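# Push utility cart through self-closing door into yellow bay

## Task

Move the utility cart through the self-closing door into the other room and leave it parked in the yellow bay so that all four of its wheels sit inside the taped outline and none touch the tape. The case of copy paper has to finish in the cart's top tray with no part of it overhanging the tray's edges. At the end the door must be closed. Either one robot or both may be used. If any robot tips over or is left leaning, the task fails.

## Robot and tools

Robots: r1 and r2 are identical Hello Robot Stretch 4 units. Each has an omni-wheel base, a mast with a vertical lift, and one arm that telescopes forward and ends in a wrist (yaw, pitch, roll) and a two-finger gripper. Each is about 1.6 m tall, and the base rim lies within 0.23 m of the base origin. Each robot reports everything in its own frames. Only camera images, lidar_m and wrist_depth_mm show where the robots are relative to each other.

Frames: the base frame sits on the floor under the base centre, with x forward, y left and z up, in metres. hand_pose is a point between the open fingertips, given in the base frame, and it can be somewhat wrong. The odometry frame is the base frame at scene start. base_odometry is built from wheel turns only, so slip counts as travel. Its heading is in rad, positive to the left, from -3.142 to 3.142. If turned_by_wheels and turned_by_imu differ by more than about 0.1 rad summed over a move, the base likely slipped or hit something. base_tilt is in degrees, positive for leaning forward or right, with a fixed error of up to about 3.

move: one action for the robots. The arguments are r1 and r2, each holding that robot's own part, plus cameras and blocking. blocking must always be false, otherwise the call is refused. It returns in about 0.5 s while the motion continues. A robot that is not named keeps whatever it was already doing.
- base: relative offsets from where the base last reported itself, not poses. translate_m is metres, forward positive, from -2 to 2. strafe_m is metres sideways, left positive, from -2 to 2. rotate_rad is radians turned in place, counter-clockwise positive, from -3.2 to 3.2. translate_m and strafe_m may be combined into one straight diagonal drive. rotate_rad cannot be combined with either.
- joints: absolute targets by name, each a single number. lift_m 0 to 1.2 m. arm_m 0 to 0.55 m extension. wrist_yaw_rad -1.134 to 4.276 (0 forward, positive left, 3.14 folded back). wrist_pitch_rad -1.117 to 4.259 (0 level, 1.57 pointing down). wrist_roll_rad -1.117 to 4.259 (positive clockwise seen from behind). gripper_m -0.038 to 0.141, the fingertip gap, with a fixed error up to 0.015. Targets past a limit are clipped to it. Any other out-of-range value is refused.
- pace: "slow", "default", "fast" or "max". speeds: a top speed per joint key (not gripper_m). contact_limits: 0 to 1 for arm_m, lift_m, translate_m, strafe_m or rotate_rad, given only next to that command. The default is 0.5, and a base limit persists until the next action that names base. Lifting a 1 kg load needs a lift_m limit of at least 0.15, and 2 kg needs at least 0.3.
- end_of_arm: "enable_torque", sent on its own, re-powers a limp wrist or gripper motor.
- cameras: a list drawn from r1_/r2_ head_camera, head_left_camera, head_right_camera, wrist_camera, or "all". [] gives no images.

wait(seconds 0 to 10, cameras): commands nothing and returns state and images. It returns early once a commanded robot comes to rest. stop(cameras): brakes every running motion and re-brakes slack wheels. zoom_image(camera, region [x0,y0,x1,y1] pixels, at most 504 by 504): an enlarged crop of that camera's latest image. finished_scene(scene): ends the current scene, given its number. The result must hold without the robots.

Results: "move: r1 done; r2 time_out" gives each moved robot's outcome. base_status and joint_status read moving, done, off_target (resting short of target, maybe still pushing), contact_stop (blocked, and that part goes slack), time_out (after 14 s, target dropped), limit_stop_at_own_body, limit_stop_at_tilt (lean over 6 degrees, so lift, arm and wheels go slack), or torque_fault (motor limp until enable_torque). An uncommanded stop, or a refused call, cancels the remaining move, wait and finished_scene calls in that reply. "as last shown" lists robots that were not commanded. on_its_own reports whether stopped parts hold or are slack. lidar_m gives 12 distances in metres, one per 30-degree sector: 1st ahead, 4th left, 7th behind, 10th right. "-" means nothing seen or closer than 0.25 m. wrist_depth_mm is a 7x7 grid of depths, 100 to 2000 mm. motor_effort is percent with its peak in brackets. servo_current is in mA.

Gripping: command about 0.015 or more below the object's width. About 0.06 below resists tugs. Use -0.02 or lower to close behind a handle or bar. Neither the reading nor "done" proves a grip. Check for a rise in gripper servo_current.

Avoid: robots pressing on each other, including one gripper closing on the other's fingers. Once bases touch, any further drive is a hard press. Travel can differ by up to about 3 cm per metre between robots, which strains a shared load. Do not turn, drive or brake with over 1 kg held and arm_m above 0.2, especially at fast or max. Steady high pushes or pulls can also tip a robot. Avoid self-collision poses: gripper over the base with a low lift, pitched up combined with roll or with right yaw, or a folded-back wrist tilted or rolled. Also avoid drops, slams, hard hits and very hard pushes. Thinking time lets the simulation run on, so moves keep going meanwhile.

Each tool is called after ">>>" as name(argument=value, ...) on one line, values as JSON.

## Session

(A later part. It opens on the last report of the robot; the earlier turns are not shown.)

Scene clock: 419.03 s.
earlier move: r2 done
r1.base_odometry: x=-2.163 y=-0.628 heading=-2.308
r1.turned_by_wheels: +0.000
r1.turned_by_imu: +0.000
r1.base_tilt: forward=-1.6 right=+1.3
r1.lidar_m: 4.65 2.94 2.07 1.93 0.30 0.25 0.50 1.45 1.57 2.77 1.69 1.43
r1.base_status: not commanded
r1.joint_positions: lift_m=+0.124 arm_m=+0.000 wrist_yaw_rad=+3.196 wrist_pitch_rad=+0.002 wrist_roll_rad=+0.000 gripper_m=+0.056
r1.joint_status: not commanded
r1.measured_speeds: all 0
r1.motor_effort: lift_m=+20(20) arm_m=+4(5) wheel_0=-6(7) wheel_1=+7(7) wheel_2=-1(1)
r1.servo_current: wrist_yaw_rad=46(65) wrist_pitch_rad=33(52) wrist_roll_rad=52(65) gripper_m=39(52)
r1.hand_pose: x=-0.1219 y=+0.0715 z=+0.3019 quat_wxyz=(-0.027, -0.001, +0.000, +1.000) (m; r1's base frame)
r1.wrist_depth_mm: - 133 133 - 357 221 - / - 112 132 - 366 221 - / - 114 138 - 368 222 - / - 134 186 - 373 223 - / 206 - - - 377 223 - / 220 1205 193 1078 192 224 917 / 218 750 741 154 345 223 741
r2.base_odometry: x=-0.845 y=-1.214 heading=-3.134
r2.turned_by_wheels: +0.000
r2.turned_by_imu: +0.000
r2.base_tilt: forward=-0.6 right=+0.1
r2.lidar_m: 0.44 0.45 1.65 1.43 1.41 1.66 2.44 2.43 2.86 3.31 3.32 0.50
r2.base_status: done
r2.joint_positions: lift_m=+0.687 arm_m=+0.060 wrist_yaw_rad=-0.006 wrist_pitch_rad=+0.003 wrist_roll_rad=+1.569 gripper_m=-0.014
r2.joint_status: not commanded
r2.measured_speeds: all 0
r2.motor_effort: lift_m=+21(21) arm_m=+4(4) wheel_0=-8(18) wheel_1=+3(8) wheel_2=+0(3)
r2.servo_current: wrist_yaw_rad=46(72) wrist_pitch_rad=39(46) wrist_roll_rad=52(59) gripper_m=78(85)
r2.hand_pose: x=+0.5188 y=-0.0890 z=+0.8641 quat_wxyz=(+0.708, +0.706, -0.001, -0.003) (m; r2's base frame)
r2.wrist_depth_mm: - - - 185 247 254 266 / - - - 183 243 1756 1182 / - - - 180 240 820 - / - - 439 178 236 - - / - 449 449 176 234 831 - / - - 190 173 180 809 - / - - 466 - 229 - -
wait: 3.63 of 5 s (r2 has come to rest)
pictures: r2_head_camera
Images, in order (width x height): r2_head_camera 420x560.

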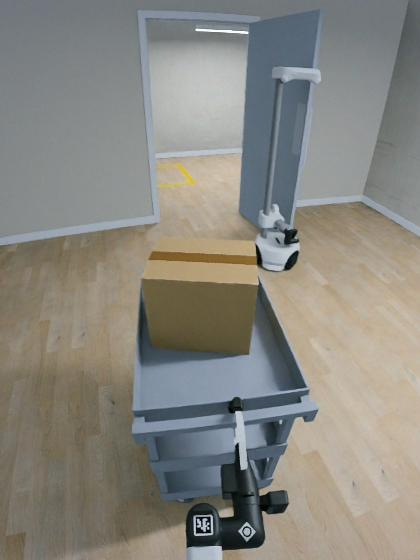

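>>> move(blocking=false, cameras=[], r2={"base":{"strafe_m":0.14},"pace":"slow"})

>>> wait(seconds=3, cameras=[])

>>> move(blocking=false, cameras=[], r2={"base":{"rotate_rad":-0.06},"pace":"slow"})

>>> wait(seconds=3, cameras=[])

>>> move(blocking=false, cameras=[], r2={"base":{"translate_m":0.15},"pace":"slow"})

>>> wait(seconds=5, cameras=["r2_head_camera"])

Scene clock: 430.60 s.
move: r2 moving
r1: as last shown
r1.lidar_m: 4.66 2.94 2.08 1.97 0.29 0.25 0.47 1.44 1.54 2.77 1.66 1.42
r1.motor_effort: lift_m=+19(20) arm_m=+4(5) wheel_0=-6(6) wheel_1=+7(7) wheel_2=-1(1)
r1.servo_current: wrist_yaw_rad=46(65) wrist_pitch_rad=52(52) wrist_roll_rad=52(65) gripper_m=46(46)
r1.wrist_depth_mm: - 133 133 - 362 220 - / - 111 133 - 362 222 - / - 114 138 - 370 222 - / - 134 185 - 373 221 - / 206 - - - 377 222 - / 220 1205 194 1078 191 222 931 / 218 759 750 153 347 223 741
r2.base_odometry: x=-0.845 y=-1.229 heading=-3.135
r2.turned_by_wheels: +0.000
r2.turned_by_imu: +0.000
r2.base_tilt: forward=-0.7 right=+0.0
r2.lidar_m: 0.45 0.44 1.64 1.44 1.41 1.66 2.43 2.44 2.86 3.31 3.33 0.47
r2.base_status: strafe_m moving
r2.joint_positions: lift_m=+0.687 arm_m=+0.060 wrist_yaw_rad=-0.006 wrist_pitch_rad=+0.003 wrist_roll_rad=+1.569 gripper_m=-0.014
r2.joint_status: not commanded
r2.measured_speeds: translate_m=+0.000 strafe_m=+0.056 rotate_rad=-0.001 lift_m=+0.000 arm_m=+0.000 wrist_yaw_rad=+0.000 wrist_pitch_rad=+0.000 wrist_roll_rad=+0.000
r2.motor_effort: lift_m=+21(21) arm_m=+4(4) wheel_0=-11(14) wheel_1=+5(7) wheel_2=-1(1)
r2.servo_current: wrist_yaw_rad=52(65) wrist_pitch_rad=39(46) wrist_roll_rad=46(59) gripper_m=78(85)
r2.hand_pose: x=+0.5188 y=-0.0890 z=+0.8641 quat_wxyz=(+0.708, +0.706, -0.001, -0.003) (m; r2's base frame)
r2.wrist_depth_mm: - - - 184 245 256 270 / - - - 181 241 1708 1182 / - - - 180 240 788 - / - - 442 178 236 - - / - 449 445 176 234 809 - / - - 190 174 181 820 - / - - 462 - 229 - -
pictures: none
No camera images: "cameras" was empty.

Scene clock: 432.63 s.
earlier move: r2 done
r1.base_odometry: x=-2.163 y=-0.628 heading=-2.308
r1.turned_by_wheels: +0.000
r1.turned_by_imu: +0.000
r1.base_tilt: forward=-1.6 right=+1.3
r1.lidar_m: 4.68 2.94 2.09 1.96 0.31 0.25 0.48 1.46 1.55 2.77 1.63 1.46
r1.base_status: not commanded
r1.joint_positions: lift_m=+0.124 arm_m=+0.000 wrist_yaw_rad=+3.196 wrist_pitch_rad=+0.002 wrist_roll_rad=+0.000 gripper_m=+0.056
r1.joint_status: not commanded
r1.measured_speeds: all 0
r1.motor_effort: lift_m=+19(20) arm_m=+5(5) wheel_0=-6(7) wheel_1=+7(7) wheel_2=-1(1)
r1.servo_current: wrist_yaw_rad=52(72) wrist_pitch_rad=39(52) wrist_roll_rad=59(65) gripper_m=39(46)
r1.hand_pose: x=-0.1219 y=+0.0715 z=+0.3019 quat_wxyz=(-0.027, -0.001, +0.000, +1.000) (m; r1's base frame)
r1.wrist_depth_mm: - 133 133 - 359 221 - / - 111 133 - 366 221 - / - 114 138 - 368 222 - / - 134 186 - 375 222 - / 205 - - - 375 222 - / 220 1229 194 1078 191 224 931 / 218 759 759 153 345 221 741
r2.base_odometry: x=-0.844 y=-1.354 heading=-3.135
r2.turned_by_wheels: +0.000
r2.turned_by_imu: +0.000
r2.base_tilt: forward=-0.7 right=+0.1
r2.lidar_m: 0.46 0.49 1.50 1.31 1.26 1.55 2.46 2.47 2.88 3.44 3.42 0.48
r2.base_status: done
r2.joint_positions: lift_m=+0.687 arm_m=+0.060 wrist_yaw_rad=-0.005 wrist_pitch_rad=+0.003 wrist_roll_rad=+1.569 gripper_m=-0.014
r2.joint_status: not commanded
r2.measured_speeds: all 0
r2.motor_effort: lift_m=+21(21) arm_m=+4(4) wheel_0=-8(14) wheel_1=+2(7) wheel_2=+0(1)
r2.servo_current: wrist_yaw_rad=46(65) wrist_pitch_rad=39(46) wrist_roll_rad=46(59) gripper_m=72(85)
r2.hand_pose: x=+0.5188 y=-0.0890 z=+0.8641 quat_wxyz=(+0.708, +0.706, -0.001, -0.003) (m; r2's base frame)
r2.wrist_depth_mm: - - - 163 221 1576 1160 / - - - 165 224 1499 - / - - 500 167 227 798 - / - 442 436 169 229 - - / - - 459 172 232 - - / - - 190 174 180 - - / - - 500 - 236 - -
wait: 2.03 of 3 s (r2 has come to rest)
pictures: none
No camera images: "cameras" was empty.

Scene clock: 433.13 s.
move: r2 moving
r1: as last shown
r1.lidar_m: 4.66 2.96 2.09 1.96 0.30 0.25 0.47 1.44 1.53 2.77 1.60 1.45
r1.motor_effort: lift_m=+19(20) arm_m=+5(5) wheel_0=-6(6) wheel_1=+7(7) wheel_2=-1(1)
r1.servo_current: wrist_yaw_rad=65(65) wrist_pitch_rad=46(46) wrist_roll_rad=39(59) gripper_m=52(52)
r1.wrist_depth_mm: - 133 133 - 359 221 - / - 112 133 - 364 221 - / - 114 138 - 366 222 - / - 134 185 - 373 223 - / 206 - - - 375 224 - / 220 1205 193 1098 191 224 917 / 218 759 750 153 343 221 741
r2.base_odometry: x=-0.844 y=-1.354 heading=+3.090
r2.turned_by_wheels: -0.058
r2.turned_by_imu: -0.057
r2.base_tilt: forward=-0.7 right=+0.1
r2.lidar_m: 0.45 0.46 1.58 1.33 1.29 1.48 2.44 2.47 2.81 3.45 3.45 0.50
r2.base_status: rotate_rad moving
r2.joint_positions: lift_m=+0.687 arm_m=+0.060 wrist_yaw_rad=+0.007 wrist_pitch_rad=+0.003 wrist_roll_rad=+1.569 gripper_m=-0.014
r2.joint_status: not commanded
r2.measured_speeds: translate_m=+0.000 strafe_m=+0.000 rotate_rad=-0.015 lift_m=+0.000 arm_m=+0.000 wrist_yaw_rad=+0.000 wrist_pitch_rad=+0.000 wrist_roll_rad=+0.000
r2.motor_effort: lift_m=+21(21) arm_m=+3(4) wheel_0=+9(10) wheel_1=+3(7) wheel_2=+12(14)
r2.servo_current: wrist_yaw_rad=46(59) wrist_pitch_rad=46(46) wrist_roll_rad=39(59) gripper_m=78(85)
r2.hand_pose: x=+0.5199 y=-0.0854 z=+0.8641 quat_wxyz=(+0.708, +0.706, +0.004, +0.001) (m; r2's base frame)
r2.wrist_depth_mm: - - - 169 229 1499 1078 / - - - 171 230 1576 564 / - - - 171 230 - - / - 442 436 172 232 - - / - - 452 173 232 - - / - - 189 174 181 - - / - - 488 - 236 - -
pictures: none
No camera images: "cameras" was empty.

Scene clock: 433.43 s.
earlier move: r2 done
r1.base_odometry: x=-2.163 y=-0.628 heading=-2.308
r1.turned_by_wheels: +0.000
r1.turned_by_imu: +0.000
r1.base_tilt: forward=-1.6 right=+1.3
r1.lidar_m: 4.65 2.96 2.08 1.96 0.29 0.25 0.47 1.45 1.55 2.77 1.62 1.45
r1.base_status: not commanded
r1.joint_positions: lift_m=+0.124 arm_m=+0.000 wrist_yaw_rad=+3.196 wrist_pitch_rad=+0.002 wrist_roll_rad=+0.000 gripper_m=+0.056
r1.joint_status: not commanded
r1.measured_speeds: all 0
r1.motor_effort: lift_m=+19(20) arm_m=+4(5) wheel_0=-5(6) wheel_1=+7(7) wheel_2=-1(1)
r1.servo_current: wrist_yaw_rad=39(65) wrist_pitch_rad=46(46) wrist_roll_rad=33(59) gripper_m=39(52)
r1.hand_pose: x=-0.1219 y=+0.0715 z=+0.3019 quat_wxyz=(-0.027, -0.001, +0.000, +1.000) (m; r1's base frame)
r1.wrist_depth_mm: - 133 132 - 357 221 - / - 111 133 - 364 223 - / - 114 138 - 368 223 - / - 134 185 - 373 222 - / 205 - - - 377 224 - / 220 1182 193 1078 191 224 917 / 217 759 741 153 345 222 741
r2.base_odometry: x=-0.844 y=-1.354 heading=+3.090
r2.turned_by_wheels: +0.000
r2.turned_by_imu: +0.000
r2.base_tilt: forward=-0.6 right=+0.1
r2.lidar_m: 0.44 0.44 1.57 1.32 1.30 1.47 2.47 2.46 2.80 3.43 3.43 0.47
r2.base_status: done
r2.joint_positions: lift_m=+0.687 arm_m=+0.060 wrist_yaw_rad=+0.007 wrist_pitch_rad=+0.003 wrist_roll_rad=+1.569 gripper_m=-0.014
r2.joint_status: not commanded
r2.measured_speeds: all 0
r2.motor_effort: lift_m=+21(21) arm_m=+4(4) wheel_0=+4(10) wheel_1=+3(7) wheel_2=+10(14)
r2.servo_current: wrist_yaw_rad=46(65) wrist_pitch_rad=46(46) wrist_roll_rad=39(59) gripper_m=72(85)
r2.hand_pose: x=+0.5199 y=-0.0854 z=+0.8641 quat_wxyz=(+0.708, +0.706, +0.004, +0.001) (m; r2's base frame)
r2.wrist_depth_mm: - - - 171 231 1576 1078 / - - - 172 231 1618 554 / - - - 173 231 - - / - 442 436 172 233 - - / - - 455 173 232 - - / - - 188 173 181 - - / - - 488 - 235 - -
wait: 0.30 of 3 s (r2 has come to rest)
pictures: none
No camera images: "cameras" was empty.

Scene clock: 433.93 s.
move: r2 moving
r1: as last shown
r1.lidar_m: 4.66 2.94 2.07 1.95 0.29 0.25 0.47 1.43 1.52 2.76 1.64 1.45
r1.motor_effort: lift_m=+19(20) arm_m=+4(5) wheel_0=-6(7) wheel_1=+7(7) wheel_2=-1(1)
r1.servo_current: wrist_yaw_rad=33(65) wrist_pitch_rad=39(46) wrist_roll_rad=39(59) gripper_m=39(46)
r1.wrist_depth_mm: - 133 132 - 359 223 - / - 111 133 - 364 222 - / - 114 138 - 368 223 - / - 134 186 - 373 223 - / 206 - - - 375 223 - / 220 1229 194 1098 191 222 931 / 218 759 759 153 345 223 741
r2.base_odometry: x=-0.856 y=-1.353 heading=+3.090
r2.turned_by_wheels: +0.000
r2.turned_by_imu: +0.000
r2.base_tilt: forward=-0.7 right=+0.1
r2.lidar_m: 0.44 0.45 1.59 1.32 1.31 1.48 2.48 2.48 2.81 3.44 3.42 0.49
r2.base_status: translate_m moving
r2.joint_positions: lift_m=+0.687 arm_m=+0.060 wrist_yaw_rad=+0.001 wrist_pitch_rad=+0.003 wrist_roll_rad=+1.569 gripper_m=-0.014
r2.joint_status: not commanded
r2.measured_speeds: translate_m=+0.050 strafe_m=+0.000 rotate_rad=+0.000 lift_m=+0.000 arm_m=+0.000 wrist_yaw_rad=-0.029 wrist_pitch_rad=+0.000 wrist_roll_rad=+0.000
r2.motor_effort: lift_m=+21(21) arm_m=+4(4) wheel_0=+9(10) wheel_1=+7(8) wheel_2=-13(13)
r2.servo_current: wrist_yaw_rad=52(59) wrist_pitch_rad=52(52) wrist_roll_rad=46(52) gripper_m=78(85)
r2.hand_pose: x=+0.5193 y=-0.0872 z=+0.8641 quat_wxyz=(+0.708, +0.706, +0.001, -0.001) (m; r2's base frame)
r2.wrist_depth_mm: - - - 171 230 256 1078 / - - - - 230 1618 1138 / - - - 170 230 788 - / - 439 433 170 229 820 - / - - 445 169 229 820 - / - - 189 169 182 - - / - - 484 - 228 - -
pictures: none
No camera images: "cameras" was empty.

Scene clock: 436.23 s.
earlier move: r2 done
r1.base_odometry: x=-2.163 y=-0.628 heading=-2.308
r1.turned_by_wheels: +0.000
r1.turned_by_imu: +0.000
r1.base_tilt: forward=-1.6 right=+1.3
r1.lidar_m: 4.67 2.95 2.06 1.96 0.30 0.25 0.48 1.42 1.53 2.77 1.46 1.35
r1.base_status: not commanded
r1.joint_positions: lift_m=+0.124 arm_m=+0.000 wrist_yaw_rad=+3.196 wrist_pitch_rad=+0.002 wrist_roll_rad=+0.000 gripper_m=+0.056
r1.joint_status: not commanded
r1.measured_speeds: all 0
r1.motor_effort: lift_m=+19(20) arm_m=+4(5) wheel_0=-6(7) wheel_1=+7(7) wheel_2=-1(1)
r1.servo_current: wrist_yaw_rad=46(72) wrist_pitch_rad=39(52) wrist_roll_rad=52(65) gripper_m=46(46)
r1.hand_pose: x=-0.1219 y=+0.0715 z=+0.3019 quat_wxyz=(-0.027, -0.001, +0.000, +1.000) (m; r1's base frame)
r1.wrist_depth_mm: - 132 133 - 355 223 - / - 111 133 - 364 221 - / - 114 138 - 368 222 - / - 134 185 - 373 222 - / 206 - - - 379 224 - / 220 1182 194 1098 191 224 931 / 218 750 759 153 343 223 741
r2.base_odometry: x=-0.994 y=-1.346 heading=+3.090
r2.turned_by_wheels: +0.001
r2.turned_by_imu: +0.001
r2.base_tilt: forward=-0.7 right=+0.1
r2.lidar_m: 0.44 0.43 1.64 1.36 1.34 1.51 2.59 2.58 2.98 3.38 3.40 0.50
r2.base_status: done
r2.joint_positions: lift_m=+0.687 arm_m=+0.060 wrist_yaw_rad=+0.001 wrist_pitch_rad=+0.003 wrist_roll_rad=+1.569 gripper_m=-0.014
r2.joint_status: not commanded
r2.measured_speeds: all 0
r2.motor_effort: lift_m=+21(21) arm_m=+4(4) wheel_0=+9(14) wheel_1=+6(9) wheel_2=-6(19)
r2.servo_current: wrist_yaw_rad=39(59) wrist_pitch_rad=39(52) wrist_roll_rad=39(59) gripper_m=78(85)
r2.hand_pose: x=+0.5194 y=-0.0870 z=+0.8641 quat_wxyz=(+0.708, +0.706, +0.002, -0.001) (m; r2's base frame)
r2.wrist_depth_mm: - - - 182 244 251 260 / - - - 180 240 1756 1229 / - - - 177 238 798 - / - - 439 175 234 831 - / - - 442 173 230 809 - / - - 189 170 183 - - / - - 459 - 224 - -
wait: 2.30 of 5 s (r2 has come to rest)
pictures: r2_head_camera
Images, in order (width x height): r2_head_camera 420x560.

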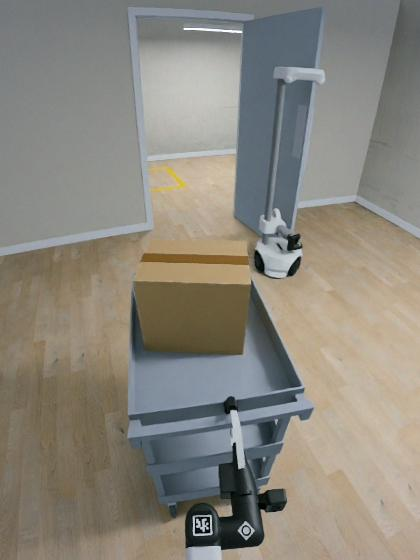

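>>> move(blocking=false, cameras=[], r2={"base":{"translate_m":0.3,"strafe_m":0.06},"pace":"slow"})

>>> wait(seconds=5, cameras=["r2_head_camera"])

Scene clock: 440.30 s.
move: r2 moving
r1: as last shown
r1.lidar_m: 4.64 2.97 2.08 1.96 0.30 0.25 0.50 1.44 1.54 2.78 1.48 1.31
r1.motor_effort: lift_m=+19(20) arm_m=+5(5) wheel_0=-6(7) wheel_1=+7(7) wheel_2=-1(1)
r1.servo_current: wrist_yaw_rad=59(59) wrist_pitch_rad=39(46) wrist_roll_rad=20(65) gripper_m=46(52)
r1.wrist_depth_mm: - 133 132 - 359 222 - / - 111 133 - 364 221 - / - 114 138 - 368 223 - / - 134 186 - 373 222 - / 206 - - - 375 223 - / 220 1205 193 1078 191 223 917 / 217 759 750 153 343 222 750
r2.base_odometry: x=-1.006 y=-1.348 heading=+3.091
r2.turned_by_wheels: +0.000
r2.turned_by_imu: +0.001
r2.base_tilt: forward=-0.7 right=+0.1
r2.lidar_m: 0.43 0.43 1.63 1.36 1.35 1.54 2.62 2.60 2.97 3.39 3.39 0.50
r2.base_status: translate_m moving; strafe_m moving
r2.joint_positions: lift_m=+0.687 arm_m=+0.060 wrist_yaw_rad=+0.001 wrist_pitch_rad=+0.003 wrist_roll_rad=+1.569 gripper_m=-0.014
r2.joint_status: not commanded
r2.measured_speeds: translate_m=+0.048 strafe_m=+0.009 rotate_rad=-0.001 lift_m=+0.000 arm_m=+0.000 wrist_yaw_rad=+0.000 wrist_pitch_rad=+0.000 wrist_roll_rad=+0.000
r2.motor_effort: lift_m=+21(21) arm_m=+4(4) wheel_0=+9(13) wheel_1=+6(10) wheel_2=-12(13)
r2.servo_current: wrist_yaw_rad=46(59) wrist_pitch_rad=33(46) wrist_roll_rad=52(59) gripper_m=78(78)
r2.hand_pose: x=+0.5194 y=-0.0870 z=+0.8641 quat_wxyz=(+0.708, +0.706, +0.002, -0.001) (m; r2's base frame)
r2.wrist_depth_mm: - - - 183 245 252 262 / - - - 182 241 1576 1205 / - - - 178 237 809 - / - - 439 176 234 820 - / - - 442 173 231 809 - / - - 189 169 183 - - / - - 459 - 224 - -
pictures: none
No camera images: "cameras" was empty.

Scene clock: 444.13 s.
earlier move: r2 done
r1.base_odometry: x=-2.163 y=-0.628 heading=-2.308
r1.turned_by_wheels: +0.000
r1.turned_by_imu: +0.000
r1.base_tilt: forward=-1.6 right=+1.2
r1.lidar_m: 4.65 2.96 2.07 1.96 0.30 0.25 0.48 1.43 1.55 2.77 1.10 1.17
r1.base_status: not commanded
r1.joint_positions: lift_m=+0.124 arm_m=+0.000 wrist_yaw_rad=+3.196 wrist_pitch_rad=+0.002 wrist_roll_rad=+0.000 gripper_m=+0.056
r1.joint_status: not commanded
r1.measured_speeds: all 0
r1.motor_effort: lift_m=+19(20) arm_m=+4(5) wheel_0=-6(7) wheel_1=+7(7) wheel_2=-1(1)
r1.servo_current: wrist_yaw_rad=46(72) wrist_pitch_rad=46(52) wrist_roll_rad=33(72) gripper_m=46(52)
r1.hand_pose: x=-0.1219 y=+0.0715 z=+0.3019 quat_wxyz=(-0.027, -0.001, +0.000, +1.000) (m; r1's base frame)
r1.wrist_depth_mm: - 132 133 - 359 221 - / - 111 133 - 362 220 - / - 114 139 - 368 222 - / - 134 185 - 375 222 - / 206 - - - 375 223 - / 220 1205 193 1098 191 222 946 / 219 750 759 153 347 223 750
r2.base_odometry: x=-1.296 y=-1.391 heading=+3.090
r2.turned_by_wheels: +0.000
r2.turned_by_imu: +0.000
r2.base_tilt: forward=-0.7 right=+0.1
r2.lidar_m: 0.42 0.42 1.65 1.39 1.40 1.59 2.64 2.91 3.29 3.34 3.34 0.51
r2.base_status: done
r2.joint_positions: lift_m=+0.687 arm_m=+0.060 wrist_yaw_rad=+0.000 wrist_pitch_rad=+0.003 wrist_roll_rad=+1.569 gripper_m=-0.014
r2.joint_status: not commanded
r2.measured_speeds: all 0
r2.motor_effort: lift_m=+21(21) arm_m=+4(4) wheel_0=+2(14) wheel_1=+4(10) wheel_2=-9(13)
r2.servo_current: wrist_yaw_rad=46(59) wrist_pitch_rad=39(52) wrist_roll_rad=39(59) gripper_m=72(85)
r2.hand_pose: x=+0.5192 y=-0.0875 z=+0.8641 quat_wxyz=(+0.708, +0.706, +0.001, -0.001) (m; r2's base frame)
r2.wrist_depth_mm: - - - 195 258 264 265 / - - - 189 252 1618 1205 / - - - 184 246 1708 - / - - 459 180 238 820 - / - - 442 175 232 809 - / - - 188 170 183 - - / - - 445 - 222 - -
wait: 3.83 of 5 s (r2 has come to rest)
pictures: r2_head_camera
Images, in order (width x height): r2_head_camera 420x560.

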